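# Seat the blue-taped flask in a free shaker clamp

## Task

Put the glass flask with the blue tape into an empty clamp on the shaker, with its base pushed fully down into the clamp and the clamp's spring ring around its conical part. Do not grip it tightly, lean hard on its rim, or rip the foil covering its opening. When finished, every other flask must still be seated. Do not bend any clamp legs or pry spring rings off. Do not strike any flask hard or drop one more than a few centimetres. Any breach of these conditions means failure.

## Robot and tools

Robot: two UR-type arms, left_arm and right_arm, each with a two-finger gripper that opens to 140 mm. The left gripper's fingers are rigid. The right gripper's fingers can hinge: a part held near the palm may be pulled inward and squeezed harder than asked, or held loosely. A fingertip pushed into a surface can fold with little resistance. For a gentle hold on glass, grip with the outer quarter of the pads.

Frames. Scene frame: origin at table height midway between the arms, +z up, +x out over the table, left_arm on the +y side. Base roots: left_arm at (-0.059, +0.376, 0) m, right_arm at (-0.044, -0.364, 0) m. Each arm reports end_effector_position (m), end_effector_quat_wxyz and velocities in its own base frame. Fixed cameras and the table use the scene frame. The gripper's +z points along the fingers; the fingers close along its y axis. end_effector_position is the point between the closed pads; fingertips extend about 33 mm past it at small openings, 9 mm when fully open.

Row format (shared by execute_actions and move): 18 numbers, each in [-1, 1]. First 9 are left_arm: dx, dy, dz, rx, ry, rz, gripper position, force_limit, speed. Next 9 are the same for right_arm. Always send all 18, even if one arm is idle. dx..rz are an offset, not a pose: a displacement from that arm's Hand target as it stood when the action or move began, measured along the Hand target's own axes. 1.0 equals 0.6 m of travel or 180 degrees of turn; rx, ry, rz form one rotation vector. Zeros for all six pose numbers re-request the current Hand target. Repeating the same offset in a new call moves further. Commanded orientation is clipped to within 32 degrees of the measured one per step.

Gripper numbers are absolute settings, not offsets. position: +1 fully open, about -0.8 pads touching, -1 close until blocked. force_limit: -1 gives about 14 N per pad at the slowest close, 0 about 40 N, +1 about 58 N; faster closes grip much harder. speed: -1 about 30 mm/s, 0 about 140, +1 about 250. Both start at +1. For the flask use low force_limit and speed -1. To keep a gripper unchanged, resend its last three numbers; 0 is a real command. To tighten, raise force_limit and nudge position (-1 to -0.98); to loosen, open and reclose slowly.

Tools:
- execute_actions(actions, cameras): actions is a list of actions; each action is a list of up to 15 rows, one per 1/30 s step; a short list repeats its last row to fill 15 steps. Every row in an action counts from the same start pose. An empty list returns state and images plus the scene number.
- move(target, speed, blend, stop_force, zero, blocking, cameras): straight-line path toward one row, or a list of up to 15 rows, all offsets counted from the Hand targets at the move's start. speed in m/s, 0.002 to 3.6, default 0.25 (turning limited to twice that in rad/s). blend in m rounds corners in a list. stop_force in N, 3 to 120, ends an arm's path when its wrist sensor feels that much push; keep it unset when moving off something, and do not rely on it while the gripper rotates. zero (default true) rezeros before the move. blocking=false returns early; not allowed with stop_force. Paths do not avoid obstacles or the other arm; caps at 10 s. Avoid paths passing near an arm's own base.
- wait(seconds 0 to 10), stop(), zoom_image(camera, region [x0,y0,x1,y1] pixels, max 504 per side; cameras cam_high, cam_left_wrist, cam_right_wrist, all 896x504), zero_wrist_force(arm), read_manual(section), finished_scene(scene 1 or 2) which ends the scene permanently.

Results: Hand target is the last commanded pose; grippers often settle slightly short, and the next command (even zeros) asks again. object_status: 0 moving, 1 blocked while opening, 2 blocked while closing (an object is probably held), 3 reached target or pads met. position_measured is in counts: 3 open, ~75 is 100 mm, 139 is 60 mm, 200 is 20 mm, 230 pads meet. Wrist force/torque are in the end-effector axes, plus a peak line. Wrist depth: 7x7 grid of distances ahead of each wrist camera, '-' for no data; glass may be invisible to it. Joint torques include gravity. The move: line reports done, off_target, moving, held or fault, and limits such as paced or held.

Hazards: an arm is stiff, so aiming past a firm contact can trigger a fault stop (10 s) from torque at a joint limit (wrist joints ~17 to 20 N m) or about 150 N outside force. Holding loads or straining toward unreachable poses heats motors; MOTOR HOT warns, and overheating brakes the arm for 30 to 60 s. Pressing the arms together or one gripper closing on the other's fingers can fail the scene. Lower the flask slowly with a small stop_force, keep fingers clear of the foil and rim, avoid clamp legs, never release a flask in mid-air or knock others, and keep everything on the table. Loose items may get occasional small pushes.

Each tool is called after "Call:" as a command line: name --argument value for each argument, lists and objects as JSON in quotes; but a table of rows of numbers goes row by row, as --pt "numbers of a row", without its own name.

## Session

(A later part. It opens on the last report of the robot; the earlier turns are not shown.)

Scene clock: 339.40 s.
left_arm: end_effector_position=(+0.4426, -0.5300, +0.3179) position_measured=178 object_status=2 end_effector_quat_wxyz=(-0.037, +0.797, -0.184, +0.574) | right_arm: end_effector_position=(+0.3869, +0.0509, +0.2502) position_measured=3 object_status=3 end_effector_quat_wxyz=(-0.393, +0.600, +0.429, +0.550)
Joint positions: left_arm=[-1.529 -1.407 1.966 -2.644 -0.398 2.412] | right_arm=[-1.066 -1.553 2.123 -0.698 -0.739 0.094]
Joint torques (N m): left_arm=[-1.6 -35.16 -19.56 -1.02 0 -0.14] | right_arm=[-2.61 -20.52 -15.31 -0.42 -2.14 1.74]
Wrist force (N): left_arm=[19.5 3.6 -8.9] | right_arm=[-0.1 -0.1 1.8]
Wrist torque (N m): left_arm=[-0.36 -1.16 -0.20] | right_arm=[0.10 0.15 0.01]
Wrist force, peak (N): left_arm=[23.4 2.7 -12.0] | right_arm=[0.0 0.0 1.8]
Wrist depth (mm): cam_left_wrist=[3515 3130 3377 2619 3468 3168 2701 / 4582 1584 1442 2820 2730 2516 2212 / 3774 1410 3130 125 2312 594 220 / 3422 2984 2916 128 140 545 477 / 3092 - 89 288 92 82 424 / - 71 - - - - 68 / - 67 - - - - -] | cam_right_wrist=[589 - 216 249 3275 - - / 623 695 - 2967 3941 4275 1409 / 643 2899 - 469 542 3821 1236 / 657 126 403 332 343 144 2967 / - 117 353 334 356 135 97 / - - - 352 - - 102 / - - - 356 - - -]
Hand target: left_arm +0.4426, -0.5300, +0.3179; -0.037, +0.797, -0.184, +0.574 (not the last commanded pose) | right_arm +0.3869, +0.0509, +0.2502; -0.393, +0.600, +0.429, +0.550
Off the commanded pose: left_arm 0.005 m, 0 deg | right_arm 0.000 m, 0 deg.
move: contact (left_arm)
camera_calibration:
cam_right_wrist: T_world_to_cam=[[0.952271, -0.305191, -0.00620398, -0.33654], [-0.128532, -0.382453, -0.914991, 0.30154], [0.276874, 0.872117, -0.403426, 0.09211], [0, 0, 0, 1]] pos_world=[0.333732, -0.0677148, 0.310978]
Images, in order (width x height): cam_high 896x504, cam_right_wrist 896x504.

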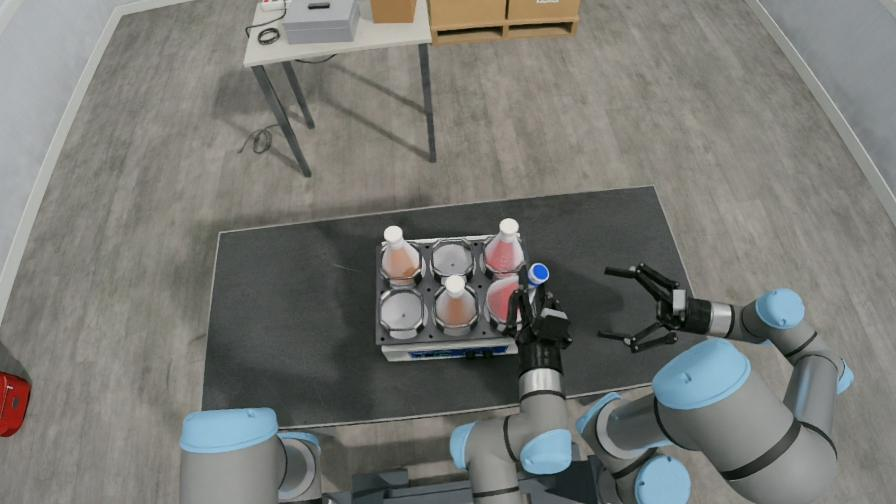

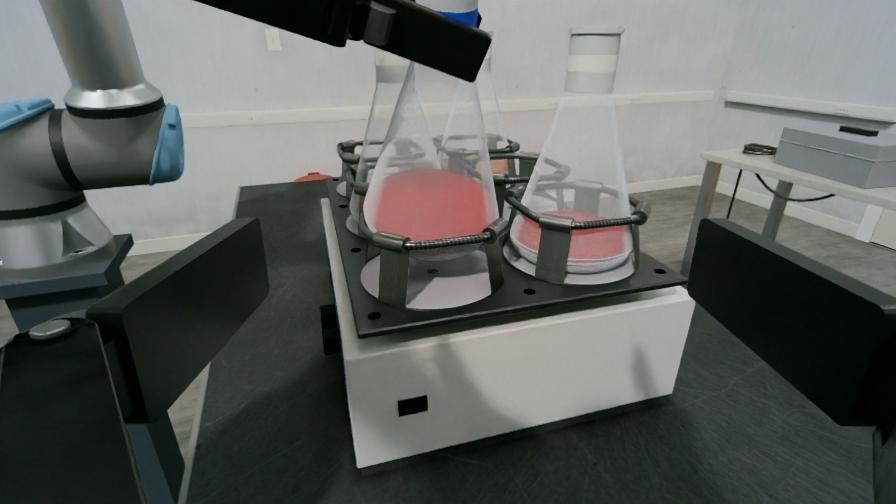

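Call:
move --target '[-0.01,0.0087,-0.0333,0.0117,0.0427,-0.0032,-1,-0.1,-1,0,0,0,0,0,0,1,-1,0]' --speed 0.02 --cameras '["cam_right_wrist","cam_left_wrist"]'

Call:
zoom_image --camera "cam_right_wrist" --region '[330, 100, 530, 320]'

Scene clock: 347.50 s.
left_arm: end_effector_position=(+0.4211, -0.5298, +0.3178) position_measured=178 object_status=2 end_effector_quat_wxyz=(-0.036, +0.757, -0.171, +0.630) | right_arm: end_effector_position=(+0.3869, +0.0509, +0.2502) position_measured=3 object_status=3 end_effector_quat_wxyz=(-0.393, +0.600, +0.429, +0.550)
Joint positions: left_arm=[-1.597 -1.352 2.047 -2.851 -0.247 2.451] | right_arm=[-1.066 -1.553 2.123 -0.698 -0.739 0.094]
Joint torques (N m): left_arm=[0.6 -23.2 -19.32 0.26 -5.13 -0.19] | right_arm=[-2.81 -20.95 -15.36 -0.35 -2.1 1.74]
Wrist force (N): left_arm=[19.6 -5.5 6.7] | right_arm=[0.0 -0.1 1.5]
Wrist torque (N m): left_arm=[-0.11 -0.59 0.83] | right_arm=[0.10 0.13 0.02]
Wrist force, peak (N): left_arm=[21.3 4.7 -7.8] | right_arm=[0.2 -0.2 1.8]
Wrist depth (mm): cam_left_wrist=[2592 3130 - 3666 3019 3830 2984 / 3515 3515 3774 2701 3130 3515 2701 / 4277 1510 1518 125 2759 2646 231 / - 1929 3666 126 140 640 512 / 3515 - 89 304 92 81 467 / - 71 - - - - 68 / - 67 - - - - -] | cam_right_wrist=[562 201 224 247 3152 - 3114 / 611 2137 - 3114 3709 4504 3039 / 634 3709 - - 464 3941 1242 / 660 125 - 323 355 138 3002 / - 117 500 325 371 384 97 / - - 325 353 387 - 102 / - - - 368 - - -]
Hand target: left_arm +0.4211, -0.5298, +0.3179; -0.036, +0.757, -0.171, +0.630 | right_arm +0.3869, +0.0509, +0.2502; -0.393, +0.600, +0.429, +0.550
Off the commanded pose: left_arm 0.000 m, 0 deg | right_arm 0.000 m, 0 deg.
move: done
camera_calibration:
cam_left_wrist: T_world_to_cam=[[-0.211797, -0.930551, -0.298691, -0.29677], [-0.451436, 0.364217, -0.814587, 0.648747], [0.866803, -0.0376867, -0.497225, -0.0805149], [0, 0, 0, 1]] pos_world=[0.299803, -0.515478, 0.399784]
cam_right_wrist: T_world_to_cam=[[0.952271, -0.305191, -0.00620398, -0.33654], [-0.128532, -0.382453, -0.914991, 0.30154], [0.276874, 0.872117, -0.403426, 0.09211], [0, 0, 0, 1]] pos_world=[0.333732, -0.0677148, 0.310978]
Images, in order (width x height): cam_left_wrist 896x504, cam_right_wrist 896x504.

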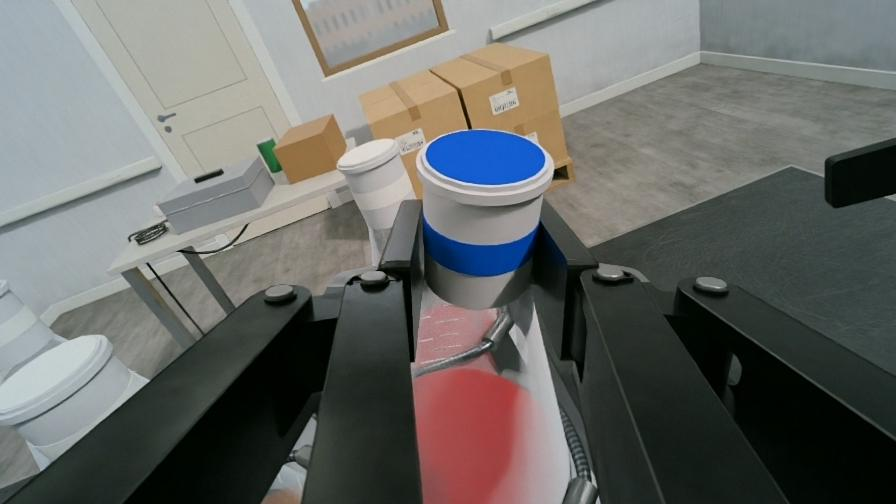

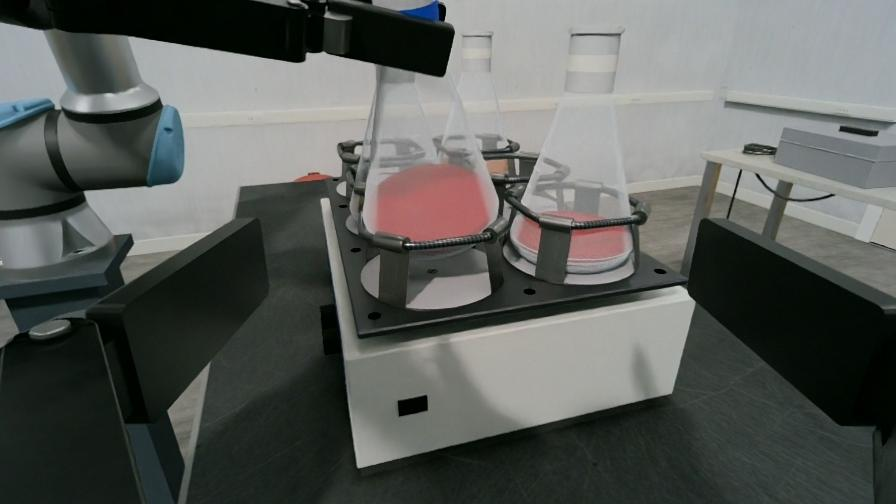

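Scaled by 2.291 from the camera's 896x504 image, which has a finer 1280x720 frame.

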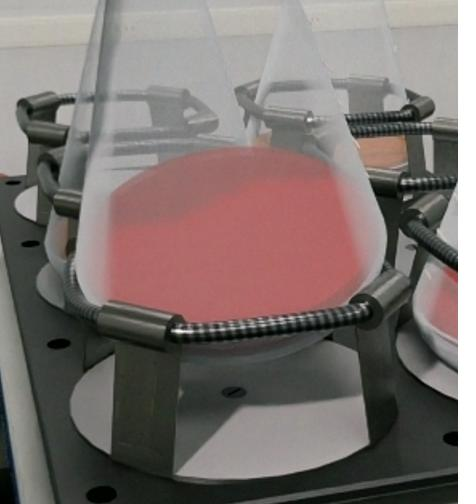

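Call:
move --target '[-0.0188,0.0054,0.0041,0,0,0,-1,-0.1,-1,0,0,0,0,0,0,1,-1,0]' --speed 0.015 --stop_force 20 --cameras '["cam_right_wrist","cam_left_wrist"]'

Call:
zoom_image --camera "cam_right_wrist" --region '[330, 100, 530, 320]'

Scene clock: 352.93 s.
left_arm: end_effector_position=(+0.4211, -0.5298, +0.3059) position_measured=178 object_status=2 end_effector_quat_wxyz=(-0.036, +0.757, -0.171, +0.630) | right_arm: end_effector_position=(+0.3869, +0.0509, +0.2502) position_measured=3 object_status=3 end_effector_quat_wxyz=(-0.393, +0.600, +0.429, +0.550)
Joint positions: left_arm=[-1.597 -1.331 2.06 -2.885 -0.247 2.451] | right_arm=[-1.066 -1.553 2.123 -0.698 -0.739 0.094]
Joint torques (N m): left_arm=[19.16 -31.27 -12.95 1.42 -4.09 -1.67] | right_arm=[-2.85 -19.82 -15.94 -0.26 -2.2 1.64]
Wrist force (N): left_arm=[33.2 -0.2 -9.3] | right_arm=[-0.1 -0.2 1.5]
Wrist torque (N m): left_arm=[0.22 -0.91 0.62] | right_arm=[0.07 0.16 0.02]
Wrist force, peak (N): left_arm=[35.6 -0.9 -10.4] | right_arm=[0.1 -0.2 1.8]
Wrist depth (mm): cam_left_wrist=[2950 3377 - - 4139 - 2984 / 2883 3333 1614 2619 3564 3564 2646 / 3614 1475 1466 125 2883 2398 231 / 3290 2005 - 126 141 607 515 / 3377 - 89 294 92 81 442 / - 71 - - - - 68 / - 67 - - - - -] | cam_right_wrist=[190 203 234 249 3076 - 3192 / 642 667 2741 3076 3821 3880 2683 / 635 629 - - 474 4003 1280 / 655 126 379 312 351 135 2933 / - 117 334 334 374 376 97 / - - 430 352 - - 101 / - - 376 365 - - -]
Hand target: left_arm +0.4212, -0.5298, +0.3059; -0.036, +0.757, -0.171, +0.630 | right_arm +0.3869, +0.0509, +0.2502; -0.393, +0.600, +0.429, +0.550
Off the commanded pose: left_arm 0.000 m, 0 deg | right_arm 0.000 m, 0 deg.
move: done
camera_calibration:
cam_left_wrist: T_world_to_cam=[[-0.211805, -0.930597, -0.298542, -0.300289], [-0.451647, 0.364099, -0.814523, 0.63904], [0.866692, -0.0376844, -0.497419, -0.0864053], [0, 0, 0, 1]] pos_world=[0.299904, -0.515378, 0.387884]
cam_right_wrist: T_world_to_cam=[[0.952271, -0.305191, -0.00620398, -0.33654], [-0.128532, -0.382453, -0.914991, 0.30154], [0.276874, 0.872117, -0.403426, 0.09211], [0, 0, 0, 1]] pos_world=[0.333732, -0.0677148, 0.310978]
Images, in order (width x height): cam_left_wrist 896x504, cam_right_wrist 896x504.

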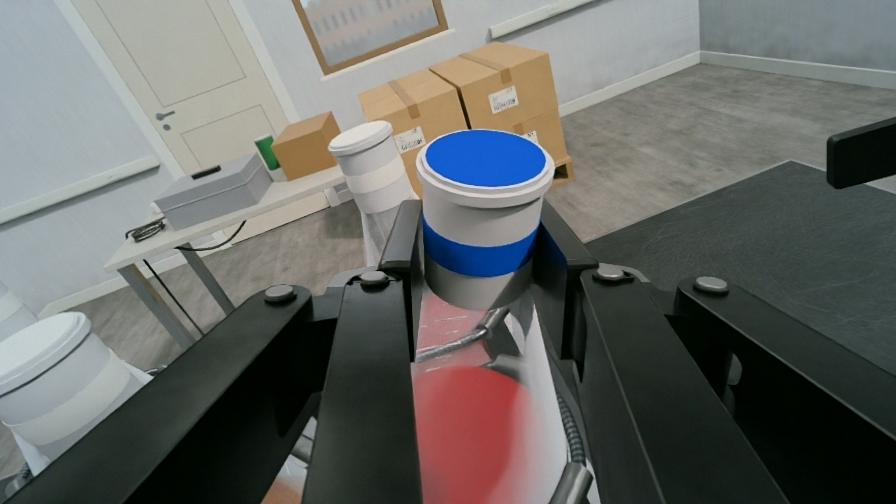

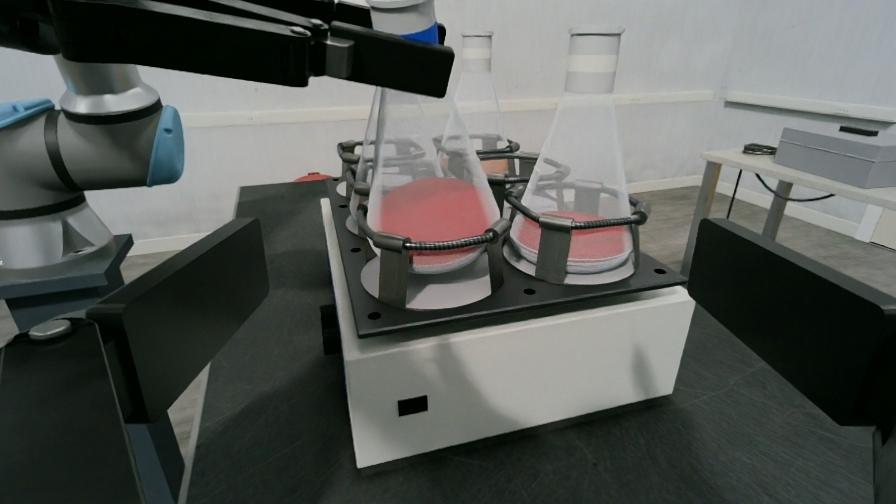

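Scaled by 2.291 from the camera's 896x504 image, which has a finer 1280x720 frame.

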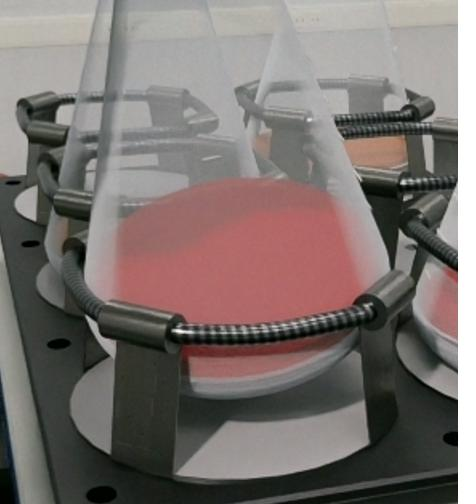

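Call:
move --target '[-0.0188,0.0054,0.0041,0,0,0,-1,-0.1,-1,0,0,0,0,0,0,1,-1,0]' --speed 0.015 --stop_force 14 --cameras '["cam_right_wrist","cam_left_wrist"]'

Call:
zoom_image --camera "cam_right_wrist" --region '[330, 100, 530, 320]'

Scene clock: 357.00 s.
left_arm: end_effector_position=(+0.4212, -0.5298, +0.2939) position_measured=178 object_status=2 end_effector_quat_wxyz=(-0.036, +0.757, -0.171, +0.630) | right_arm: end_effector_position=(+0.3869, +0.0509, +0.2502) position_measured=3 object_status=3 end_effector_quat_wxyz=(-0.393, +0.600, +0.429, +0.550)
Joint positions: left_arm=[-1.597 -1.31 2.072 -2.919 -0.247 2.451] | right_arm=[-1.066 -1.553 2.123 -0.698 -0.739 0.094]
Joint torques (N m): left_arm=[0.76 -40.06 -23.85 -0.06 1.16 -0.9] | right_arm=[-2.43 -19.64 -16.33 -0.27 -2.26 1.62]
Wrist force (N): left_arm=[8.6 -3.3 1.5] | right_arm=[-0.1 -0.1 1.6]
Wrist torque (N m): left_arm=[-0.15 -0.92 -0.20] | right_arm=[0.11 0.16 0.02]
Wrist force, peak (N): left_arm=[37.6 -2.3 -11.4] | right_arm=[0.0 -0.1 1.8]
Wrist depth (mm): cam_left_wrist=[3248 3130 3422 2916 3564 3830 3614 / 3515 3422 3168 2730 3468 3377 221 / 3468 1501 1555 124 2789 2421 554 / 3830 3333 3719 129 134 545 505 / 3468 - 89 249 92 81 410 / - 71 - - - - 68 / - 67 - - - - -] | cam_right_wrist=[197 220 267 246 328 - 2834 / 611 634 248 257 - - 3455 / 634 2771 2522 454 477 1547 1255 / 655 126 364 - 351 135 2899 / - 117 323 334 356 - 97 / - - - 342 - - 101 / - - 363 - 369 371 -]
Hand target: left_arm +0.4212, -0.5298, +0.2939; -0.036, +0.757, -0.171, +0.630 | right_arm +0.3869, +0.0509, +0.2502; -0.393, +0.600, +0.429, +0.550
Off the commanded pose: left_arm 0.000 m, 0 deg | right_arm 0.000 m, 0 deg.
move: done
camera_calibration:
cam_left_wrist: T_world_to_cam=[[-0.211814, -0.930604, -0.298513, -0.303861], [-0.451691, 0.364081, -0.814506, 0.629309], [0.866666, -0.037688, -0.497463, -0.0924387], [0, 0, 0, 1]] pos_world=[0.300005, -0.515378, 0.375884]
cam_right_wrist: T_world_to_cam=[[0.952271, -0.305191, -0.00620398, -0.33654], [-0.128532, -0.382453, -0.914991, 0.30154], [0.276874, 0.872117, -0.403426, 0.09211], [0, 0, 0, 1]] pos_world=[0.333732, -0.0677148, 0.310978]
Images, in order (width x height): cam_left_wrist 896x504, cam_right_wrist 896x504.

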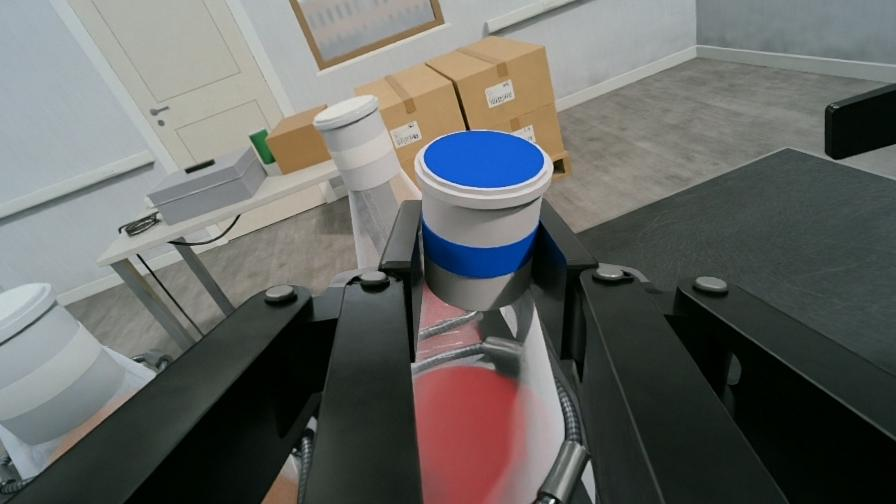

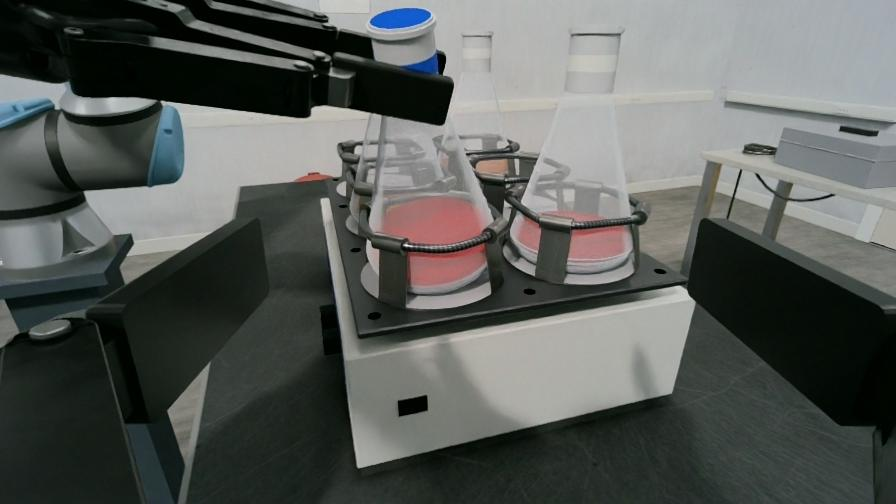

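Scaled by 2.291 from the camera's 896x504 image, which has a finer 1280x720 frame.

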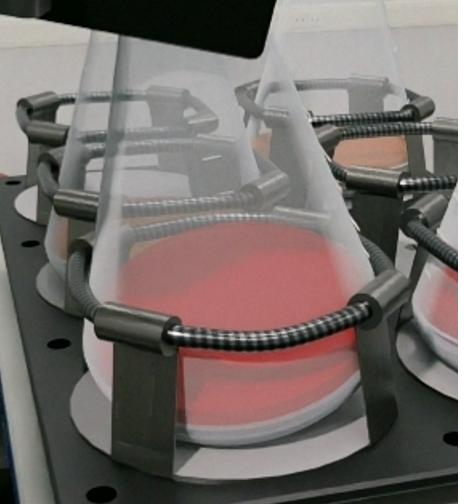

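Call:
move --target '[0.004,-0.0437,0.0192,-0.0166,-0.0221,-0.0473,-1,-0.1,-1,0,0,0,0,0,0,1,-1,0]' --speed 0.03 --cameras '["cam_right_wrist","cam_high"]'

Call:
zoom_image --camera "cam_right_wrist" --region '[330, 0, 530, 320]'

Scene clock: 365.37 s.
left_arm: end_effector_position=(+0.4383, -0.5077, +0.3009) position_measured=178 object_status=2 end_effector_quat_wxyz=(+0.024, +0.790, -0.130, +0.599) | right_arm: end_effector_position=(+0.3869, +0.0509, +0.2502) position_measured=3 object_status=3 end_effector_quat_wxyz=(-0.393, +0.600, +0.429, +0.550)
Joint positions: left_arm=[-1.543 -1.395 2.101 -2.942 -0.364 2.391] | right_arm=[-1.066 -1.553 2.123 -0.698 -0.739 0.094]
Joint torques (N m): left_arm=[0.61 -20.17 -20.12 -3.05 5.93 1.57] | right_arm=[-2.91 -19.68 -16.69 -0.25 -2.24 1.63]
Wrist force (N): left_arm=[-0.3 5.1 0.9] | right_arm=[0.1 0.2 1.6]
Wrist torque (N m): left_arm=[-0.57 -1.04 -0.66] | right_arm=[0.15 0.13 0.01]
Wrist force, peak (N): left_arm=[10.1 -1.1 -0.3] | right_arm=[0.0 0.0 1.9]
Wrist depth (mm): cam_left_wrist=[3055 3248 2673 2592 - 3130 - / 1358 1372 1410 2619 3377 3422 3055 / 1770 3130 3168 123 2541 2701 234 / 2820 2398 2516 129 140 597 - / 142 - 89 249 92 81 456 / - 71 - - - - 68 / - 67 - - - - -] | cam_right_wrist=[253 220 240 535 325 3603 - / 624 673 - 627 3408 - 1501 / 632 735 489 488 466 3655 1274 / 652 125 448 326 355 144 2802 / - 117 528 323 - 144 97 / - 470 430 357 410 - 102 / - 401 386 - - - -]
Hand target: left_arm +0.4382, -0.5078, +0.3009; +0.024, +0.789, -0.130, +0.600 | right_arm +0.3869, +0.0509, +0.2502; -0.393, +0.600, +0.429, +0.550
Off the commanded pose: left_arm 0.000 m, 0 deg | right_arm 0.000 m, 0 deg.
move: done
camera_calibration:
cam_right_wrist: T_world_to_cam=[[0.952271, -0.305191, -0.00620398, -0.33654], [-0.128532, -0.382453, -0.914991, 0.30154], [0.276874, 0.872117, -0.403426, 0.09211], [0, 0, 0, 1]] pos_world=[0.333732, -0.0677148, 0.310978]
Images, in order (width x height): cam_high 896x504, cam_right_wrist 896x504.

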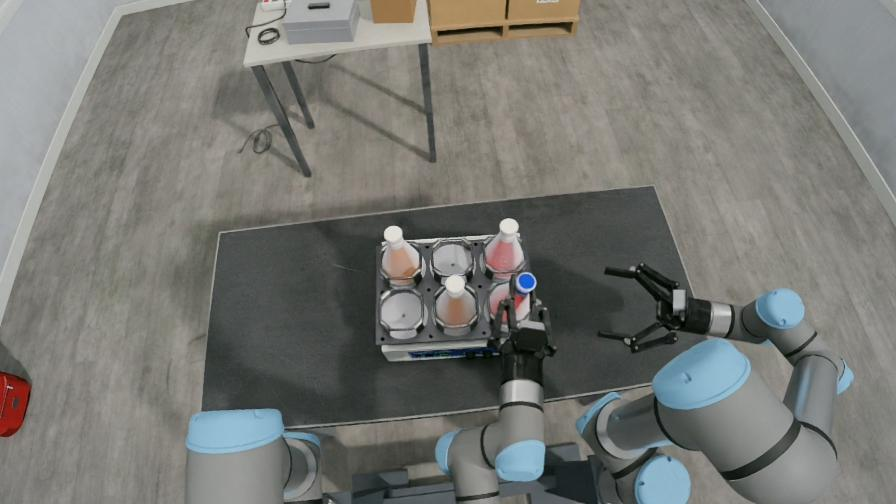

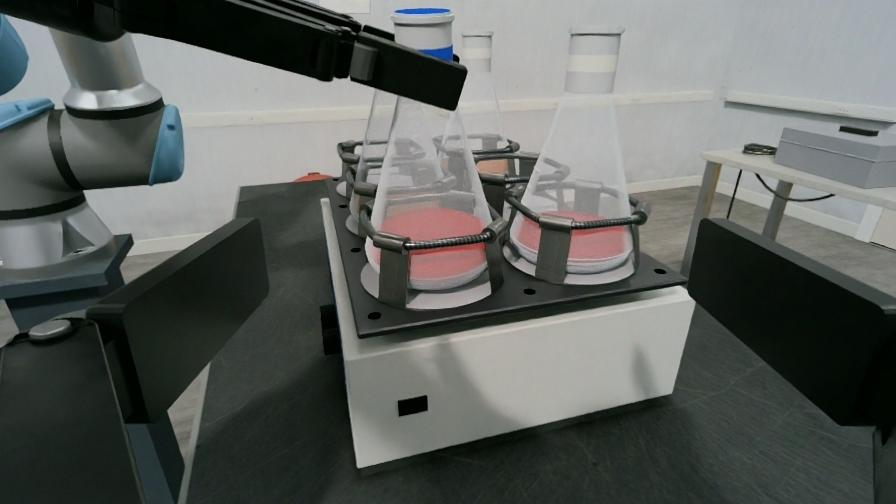

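Scaled by 1.575 from the camera's 896x504 image, which has a finer 1280x720 frame.

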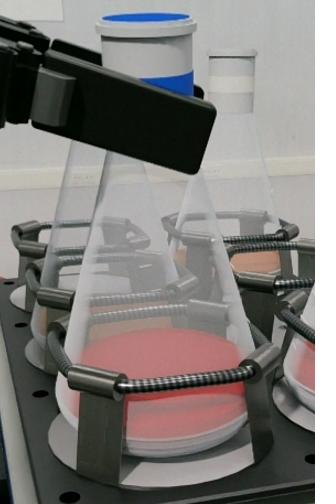

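Call:
move --target '[-0.002,-0.0335,0.0006,-0.0118,0,-0.0369,-1,-0.1,-1,0,0,0,0,0,0,1,-1,0]' --speed 0.03

Call:
move --target '[-0.0237,0,0.0083,0,0,0,-1,-0.1,-1,0,0,0,0,0,0,1,-1,0]' --speed 0.012 --stop_force 12 --cameras '["cam_right_wrist","cam_high","cam_left_wrist"]'

Call:
zoom_image --camera "cam_right_wrist" --region '[330, 0, 670, 320]'

Call:
zoom_image --camera "cam_high" --region '[370, 200, 550, 370]'

Scene clock: 372.43 s.
left_arm: end_effector_position=(+0.4430, -0.4882, +0.3020) position_measured=178 object_status=2 end_effector_quat_wxyz=(+0.074, +0.795, -0.095, +0.595) | right_arm: end_effector_position=(+0.3869, +0.0509, +0.2502) position_measured=3 object_status=3 end_effector_quat_wxyz=(-0.393, +0.600, +0.429, +0.550)
Joint positions: left_arm=[-1.523 -1.427 2.162 -3.075 -0.404 2.378] | right_arm=[-1.066 -1.553 2.123 -0.698 -0.739 0.094]
Joint torques (N m): left_arm=[9.37 -24.04 -24.61 0.21 4.25 2.09] | right_arm=[-2.8 -18.73 -16.49 -0.36 -2.14 1.68]
Wrist force (N): left_arm=[2.6 7.2 1.7] | right_arm=[0.1 0.0 1.6]
Wrist torque (N m): left_arm=[-0.62 -1.03 -0.82] | right_arm=[0.12 0.11 0.02]
Wrist force, peak (N): left_arm=[3.0 7.4 0.8] | right_arm=[0.1 -0.3 1.9]
Wrist depth (mm): cam_left_wrist=[2950 1546 2673 2851 - - 2646 / 1246 1337 2541 242 3666 3130 2730 / 1770 2883 2789 127 2701 2950 2701 / 123 2212 1614 128 135 719 677 / 129 136 89 254 92 81 539 / - 71 - - - - 68 / - 67 - - - - -] | cam_right_wrist=[357 240 257 285 - - 2627 / 614 643 - 3114 - - 3076 / 637 - - 457 430 3764 1249 / 657 126 - 333 355 145 2899 / - 117 500 338 364 145 97 / - - 444 351 - 423 102 / - - 379 357 373 360 -]
Hand target: left_arm +0.4430, -0.4882, +0.3020; +0.074, +0.795, -0.095, +0.595 | right_arm +0.3869, +0.0509, +0.2502; -0.393, +0.600, +0.429, +0.550
Off the commanded pose: left_arm 0.000 m, 0 deg | right_arm 0.000 m, 0 deg.
move: done

Scene clock: 374.13 s.
left_arm: end_effector_position=(+0.4434, -0.4883, +0.2942) position_measured=178 object_status=2 end_effector_quat_wxyz=(+0.074, +0.795, -0.095, +0.595) | right_arm: end_effector_position=(+0.3869, +0.0509, +0.2502) position_measured=3 object_status=3 end_effector_quat_wxyz=(-0.393, +0.600, +0.429, +0.550)
Joint positions: left_arm=[-1.523 -1.411 2.169 -3.101 -0.404 2.38] | right_arm=[-1.066 -1.553 2.123 -0.698 -0.739 0.094]
Joint torques (N m): left_arm=[0.93 -35.55 -20.99 -1.14 0.43 -0.42] | right_arm=[-2.66 -18.96 -17.2 -0.24 -2.24 1.68]
Wrist force (N): left_arm=[13.8 3.6 0.7] | right_arm=[0.2 -0.2 1.6]
Wrist torque (N m): left_arm=[-0.42 -1.14 -0.48] | right_arm=[0.08 0.11 0.02]
Wrist force, peak (N): left_arm=[18.4 4.3 -0.8] | right_arm=[-0.2 -0.2 1.7]
Wrist depth (mm): cam_left_wrist=[2984 1574 2444 2646 3208 3422 - / 1270 1351 2673 2701 3719 4073 3422 / 1873 3019 2883 123 2646 2883 2619 / - 2312 - 127 139 640 699 / 127 136 89 221 92 81 492 / - 71 - - - - 68 / - 67 - - - - -] | cam_right_wrist=[272 243 261 286 - 4425 - / 609 2252 2771 629 - 4670 1218 / 618 - - 466 451 3941 1249 / 647 125 - 329 357 144 3039 / - 117 320 319 354 - 97 / - - - - - 431 101 / - - 354 - - - -]
Hand target: left_arm +0.4434, -0.4883, +0.2942; +0.074, +0.795, -0.095, +0.595 (not the last commanded pose) | right_arm +0.3869, +0.0509, +0.2502; -0.393, +0.600, +0.429, +0.550
Off the commanded pose: left_arm 0.007 m, 0 deg | right_arm 0.000 m, 0 deg.
move: contact (left_arm)
camera_calibration:
cam_left_wrist: T_world_to_cam=[[-0.240219, -0.970415, -0.0242837, -0.348027], [-0.559699, 0.158902, -0.813319, 0.571906], [0.793115, -0.181783, -0.581311, -0.123047], [0, 0, 0, 1]] pos_world=[0.334083, -0.450975, 0.385162]
cam_right_wrist: T_world_to_cam=[[0.952271, -0.305191, -0.00620398, -0.33654], [-0.128532, -0.382453, -0.914991, 0.30154], [0.276874, 0.872117, -0.403426, 0.09211], [0, 0, 0, 1]] pos_world=[0.333732, -0.0677148, 0.310978]

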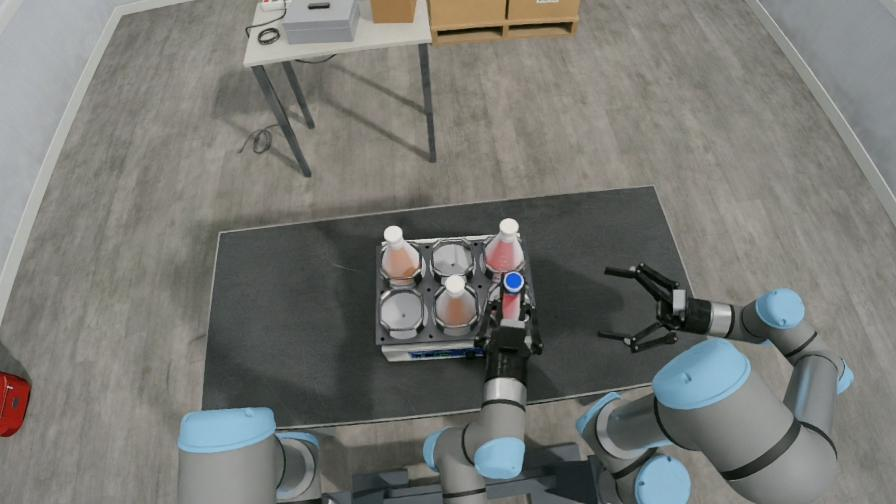

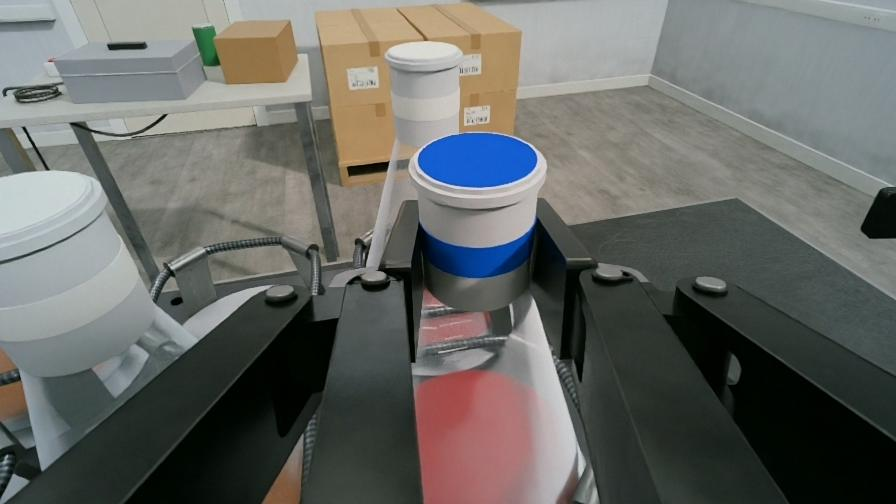

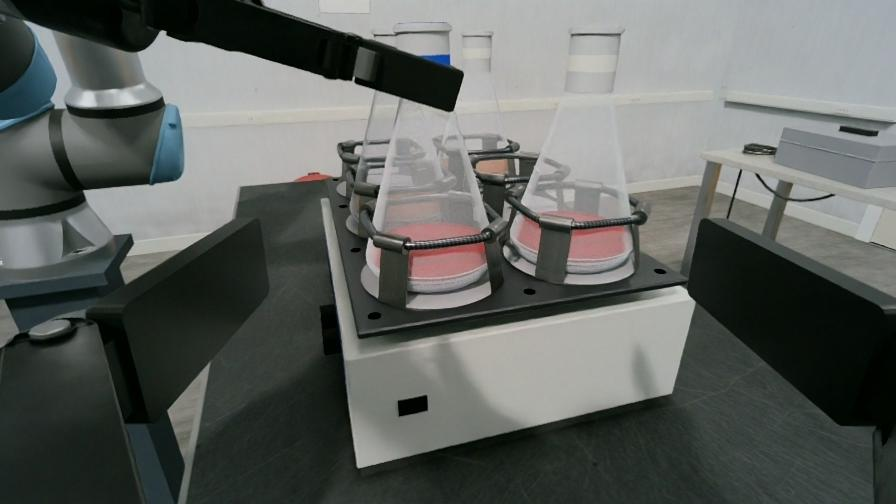

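Scaled by 1.482 from the camera's 896x504 image, which has a finer 1280x720 frame.

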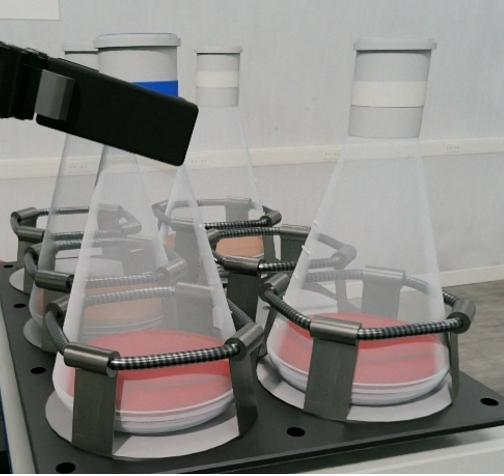

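Scaled by 2.800 from the camera's 896x504 image, which has a finer 1280x720 frame.

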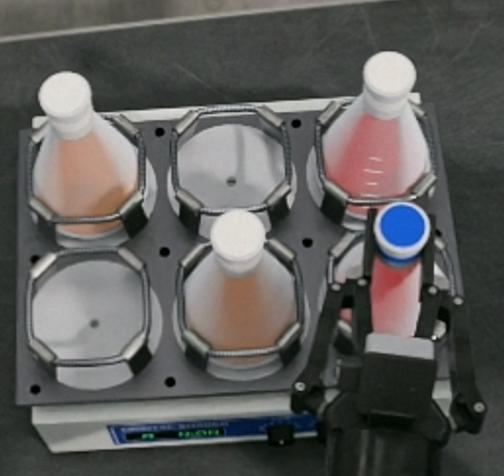

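Call:
move --target '[0.0050,0.0083,0.0,0.0031,0,0.0095,-1,-0.1,-1,0,0,0,0,0,0,1,-1,0]' --speed 0.02

Call:
move --target '[-0.0221,0,0.0078,0,0,0,-1,-0.1,-1,0,0,0,0,0,0,1,-1,0]' --speed 0.01 --stop_force 18 --cameras '["cam_right_wrist","cam_high"]'

Call:
zoom_image --camera "cam_right_wrist" --region '[330, 0, 670, 320]'

Call:
zoom_image --camera "cam_high" --region '[370, 200, 550, 370]'

Scene clock: 380.00 s.
left_arm: end_effector_position=(+0.4430, -0.4934, +0.2971) position_measured=178 object_status=2 end_effector_quat_wxyz=(+0.061, +0.794, -0.104, +0.596) | right_arm: end_effector_position=(+0.3869, +0.0509, +0.2502) position_measured=3 object_status=3 end_effector_quat_wxyz=(-0.393, +0.600, +0.429, +0.550)
Joint positions: left_arm=[-1.526 -1.408 2.149 -3.061 -0.395 2.387] | right_arm=[-1.066 -1.553 2.123 -0.698 -0.739 0.094]
Joint torques (N m): left_arm=[-7.22 -22.32 -17.06 -4.79 3.96 -0.45] | right_arm=[-2.52 -18.22 -16.43 -0.3 -2.22 1.61]
Wrist force (N): left_arm=[-0.8 0.8 1.9] | right_arm=[0.0 -0.3 1.7]
Wrist torque (N m): left_arm=[-0.33 -1.13 -0.39] | right_arm=[0.07 0.14 0.02]
Wrist force, peak (N): left_arm=[14.1 3.7 0.6] | right_arm=[0.2 0.1 1.8]
Wrist depth (mm): cam_left_wrist=[2883 2984 2333 2619 - - - / 1264 1330 1458 244 3948 3830 - / 2789 3130 2789 127 2566 2673 2646 / 131 2086 2398 126 135 - 589 / 129 - 89 143 92 81 483 / - 71 - - - - 68 / - 67 - - - - -] | cam_right_wrist=[271 238 253 286 - - 3408 / 620 682 - 291 - 3076 3002 / 652 657 485 461 454 3455 1274 / 655 125 373 317 351 144 2899 / - 117 - - 360 - 97 / - - - 364 389 - 102 / - - - - - - -]
Hand target: left_arm +0.4430, -0.4934, +0.2971; +0.061, +0.794, -0.104, +0.596 | right_arm +0.3869, +0.0509, +0.2502; -0.393, +0.600, +0.429, +0.550
Off the commanded pose: left_arm 0.000 m, 0 deg | right_arm 0.000 m, 0 deg.
move: done

Scene clock: 381.53 s.
left_arm: end_effector_position=(+0.4433, -0.4933, +0.2926) position_measured=178 object_status=2 end_effector_quat_wxyz=(+0.061, +0.794, -0.103, +0.596) | right_arm: end_effector_position=(+0.3869, +0.0509, +0.2502) position_measured=3 object_status=3 end_effector_quat_wxyz=(-0.393, +0.600, +0.429, +0.550)
Joint positions: left_arm=[-1.525 -1.399 2.154 -3.076 -0.395 2.388] | right_arm=[-1.066 -1.553 2.123 -0.698 -0.739 0.094]
Joint torques (N m): left_arm=[-3.27 -36.1 -20.56 -0.61 1.36 -0.03] | right_arm=[-2.65 -18.4 -16.11 -0.39 -2.34 1.63]
Wrist force (N): left_arm=[14.4 2.0 0.4] | right_arm=[0.2 0.1 1.6]
Wrist torque (N m): left_arm=[-0.42 -1.28 -0.92] | right_arm=[0.14 0.10 0.02]
Wrist force, peak (N): left_arm=[18.2 2.4 -1.0] | right_arm=[0.1 0.1 1.8]
Wrist depth (mm): cam_left_wrist=[2916 3130 2541 2566 - 3377 - / 1264 1344 1846 246 3564 3830 - / 2820 3092 2851 124 2673 2916 2820 / 131 2231 2376 127 139 626 615 / 128 - 89 222 92 81 495 / - 71 - - - - 68 / - 67 - - - - -] | cam_right_wrist=[262 239 254 522 - - 3233 / 598 652 3152 3002 - - 2712 / 630 2899 - 452 464 3821 1261 / 657 126 - - - 138 2967 / - 117 314 324 366 - 97 / - - 330 355 387 - 102 / - - - - - - -]
Hand target: left_arm +0.4433, -0.4933, +0.2926; +0.061, +0.794, -0.103, +0.596 (not the last commanded pose) | right_arm +0.3869, +0.0509, +0.2502; -0.393, +0.600, +0.429, +0.550
Off the commanded pose: left_arm 0.010 m, 0 deg | right_arm 0.000 m, 0 deg.
move: contact (left_arm)
camera_calibration:
cam_right_wrist: T_world_to_cam=[[0.952271, -0.305191, -0.00620398, -0.33654], [-0.128532, -0.382453, -0.914991, 0.30154], [0.276874, 0.872117, -0.403426, 0.09211], [0, 0, 0, 1]] pos_world=[0.333732, -0.0677148, 0.310978]
Images, in order (width x height): cam_high 896x504, cam_right_wrist 896x504.

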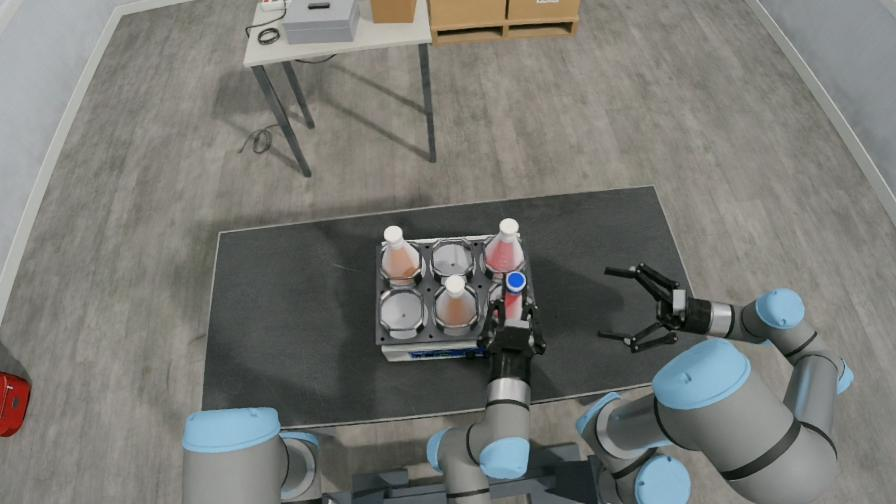

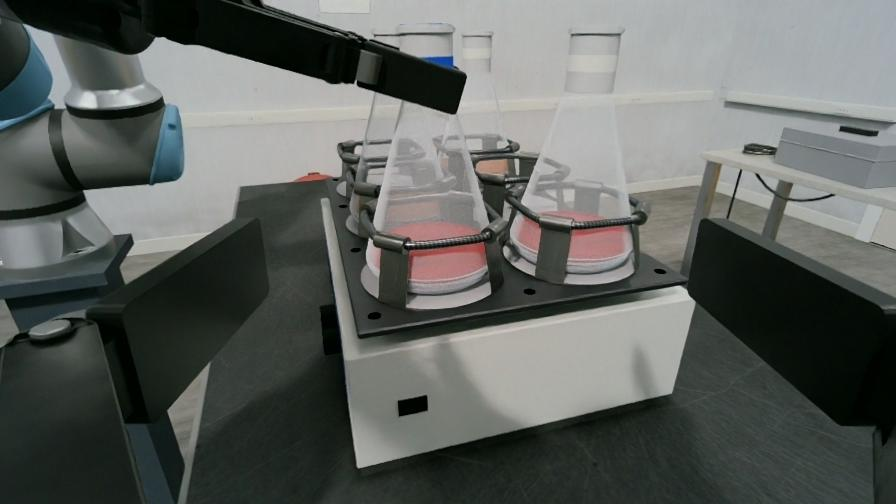

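Scaled by 1.482 from the camera's 896x504 image, which has a finer 1280x720 frame.

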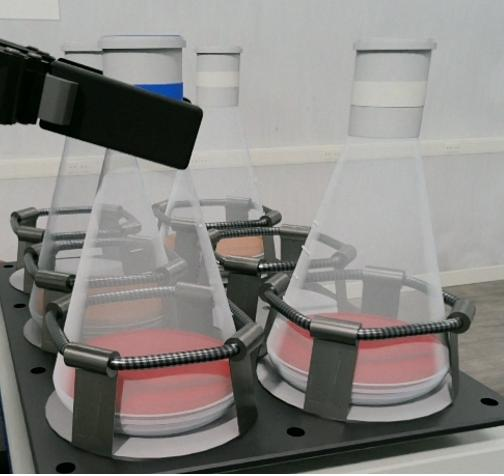

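Scaled by 2.800 from the camera's 896x504 image, which has a finer 1280x720 frame.

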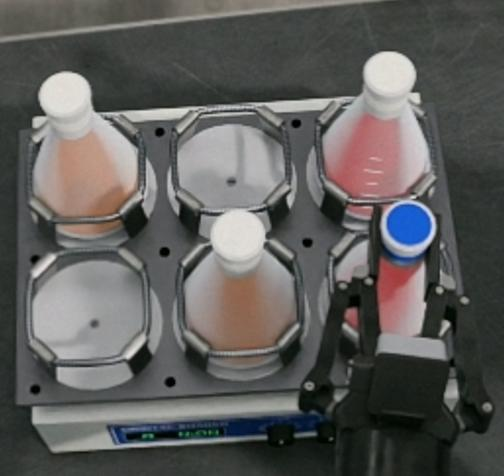

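Call:
move --target '[0.0045,0,-0.0017,0,0,0,-1,-0.1,-1,0,0,0,0,0,0,1,-1,0]' --speed 0.015

Call:
move --target '[0,0,0,0,0,0,-0.2,-0.1,-1,0,0,0,0,0,0,1,-1,0]' --cameras '["cam_left_wrist","cam_right_wrist","cam_high"]'

Call:
zoom_image --camera "cam_right_wrist" --region '[330, 0, 670, 320]'

Call:
zoom_image --camera "cam_high" --region '[370, 200, 550, 370]'

Scene clock: 385.10 s.
left_arm: end_effector_position=(+0.4430, -0.4934, +0.2955) position_measured=178 object_status=2 end_effector_quat_wxyz=(+0.061, +0.794, -0.104, +0.596) | right_arm: end_effector_position=(+0.3869, +0.0509, +0.2502) position_measured=3 object_status=3 end_effector_quat_wxyz=(-0.393, +0.600, +0.429, +0.550)
Joint positions: left_arm=[-1.526 -1.405 2.151 -3.066 -0.395 2.387] | right_arm=[-1.066 -1.553 2.123 -0.698 -0.739 0.094]
Joint torques (N m): left_arm=[-10.78 -35.76 -26.46 -2.33 4.49 -0.77] | right_arm=[-2.42 -18.11 -17.21 -0.31 -2.17 1.64]
Wrist force (N): left_arm=[-0.3 0.6 1.8] | right_arm=[0.0 0.1 1.6]
Wrist torque (N m): left_arm=[-0.22 -1.05 -0.31] | right_arm=[0.15 0.13 0.02]
Wrist force, peak (N): left_arm=[14.7 2.4 0.1] | right_arm=[0.0 -0.2 1.8]
Wrist depth (mm): cam_left_wrist=[2950 2916 1688 2516 4010 3614 - / 1264 1351 1418 243 3948 3564 - / 2984 2984 2916 123 2789 2851 2619 / 123 2354 2421 127 138 - 2138 / 130 - 89 247 92 81 - / - 71 - - - - 68 / - 67 - - - - -] | cam_right_wrist=[261 236 252 532 3318 - 3192 / 621 2655 2573 664 - 5147 2933 / 634 740 492 461 475 4275 1242 / 662 125 409 330 354 135 3152 / - 117 321 324 370 126 97 / - - 342 346 395 - 102 / - - 373 - 371 - -]
Hand target: left_arm +0.4430, -0.4934, +0.2955; +0.061, +0.794, -0.103, +0.596 | right_arm +0.3869, +0.0509, +0.2502; -0.393, +0.600, +0.429, +0.550
Off the commanded pose: left_arm 0.000 m, 0 deg | right_arm 0.000 m, 0 deg.
move: done

Scene clock: 385.87 s.
left_arm: end_effector_position=(+0.4430, -0.4934, +0.2956) position_measured=154 object_status=0 end_effector_quat_wxyz=(+0.061, +0.794, -0.103, +0.596) | right_arm: end_effector_position=(+0.3869, +0.0509, +0.2502) position_measured=3 object_status=3 end_effector_quat_wxyz=(-0.393, +0.600, +0.429, +0.550)
Joint positions: left_arm=[-1.526 -1.405 2.151 -3.066 -0.395 2.387] | right_arm=[-1.066 -1.553 2.123 -0.698 -0.739 0.094]
Joint torques (N m): left_arm=[-8.36 -18.49 -19.61 -4.49 -0.42 -0.08] | right_arm=[-2.1 -18.23 -17.13 -0.31 -2.11 1.55]
Wrist force (N): left_arm=[3.4 -0.6 0.9] | right_arm=[0.2 -0.2 1.8]
Wrist torque (N m): left_arm=[-0.27 -1.01 -0.19] | right_arm=[0.08 0.09 0.02]
Wrist force, peak (N): left_arm=[4.2 -1.2 1.2] | right_arm=[-0.1 -0.2 1.8]
Wrist depth (mm): cam_left_wrist=[2851 2950 2376 2701 - 4277 - / 1240 1323 1846 2646 3666 3564 - / 3055 2984 3092 129 2759 2820 2592 / 131 2291 322 134 126 624 637 / 129 92 91 277 148 86 80 / - 71 - - - - 68 / - - - - - - -] | cam_right_wrist=[264 234 249 292 2771 5147 - / 614 2102 2899 3233 - 3408 1249 / 637 682 542 463 455 1596 1255 / 660 125 748 324 345 138 2967 / - 117 387 324 370 126 97 / - - 433 364 396 - 102 / - 821 - - - - -]
Hand target: left_arm +0.4430, -0.4934, +0.2955; +0.061, +0.794, -0.103, +0.596 | right_arm +0.3869, +0.0509, +0.2502; -0.393, +0.600, +0.429, +0.550
Off the commanded pose: left_arm 0.000 m, 0 deg | right_arm 0.000 m, 0 deg.
move: done
camera_calibration:
cam_left_wrist: T_world_to_cam=[[-0.239028, -0.969444, -0.0551646, -0.343865], [-0.553826, 0.182776, -0.812324, 0.582456], [0.797585, -0.163617, -0.580592, -0.116055], [0, 0, 0, 1]] pos_world=[0.332949, -0.458806, 0.386793]
cam_right_wrist: T_world_to_cam=[[0.952271, -0.305191, -0.00620398, -0.33654], [-0.128532, -0.382453, -0.914991, 0.30154], [0.276874, 0.872117, -0.403426, 0.09211], [0, 0, 0, 1]] pos_world=[0.333732, -0.0677148, 0.310978]

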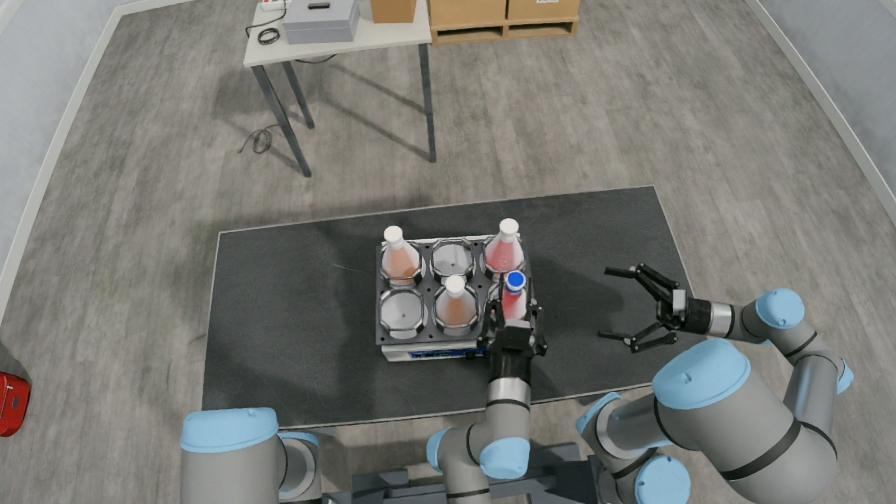

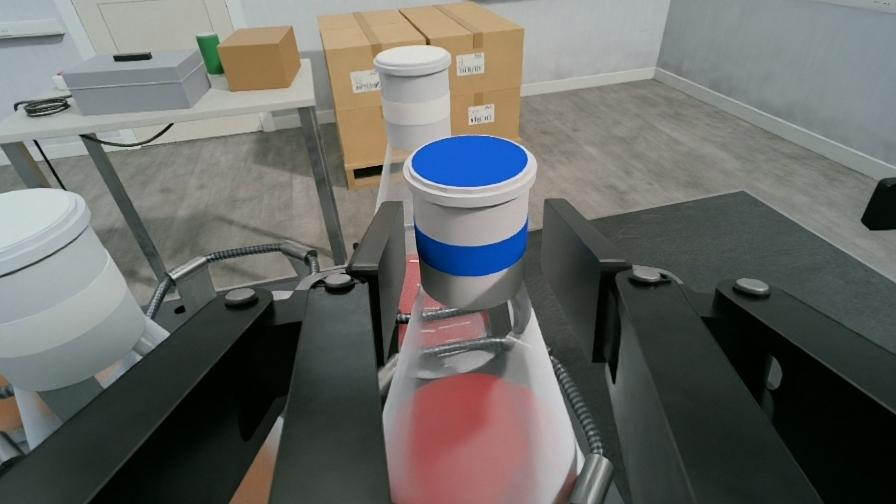

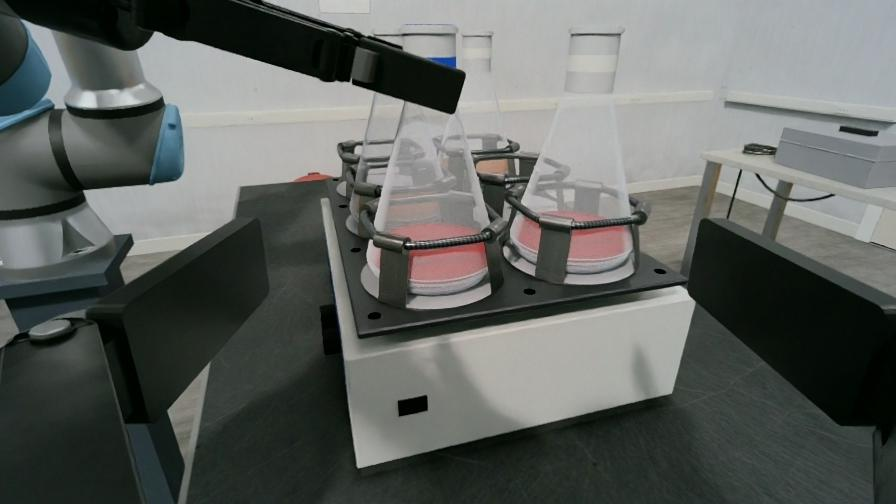

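Scaled by 1.482 from the camera's 896x504 image, which has a finer 1280x720 frame.

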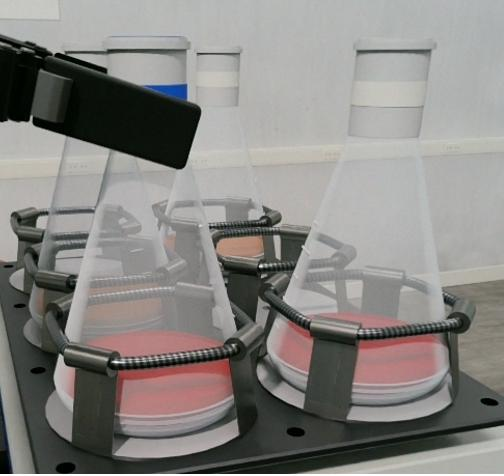

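Scaled by 2.800 from the camera's 896x504 image, which has a finer 1280x720 frame.

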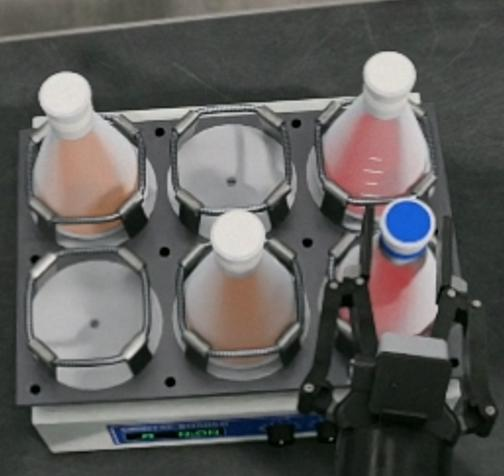

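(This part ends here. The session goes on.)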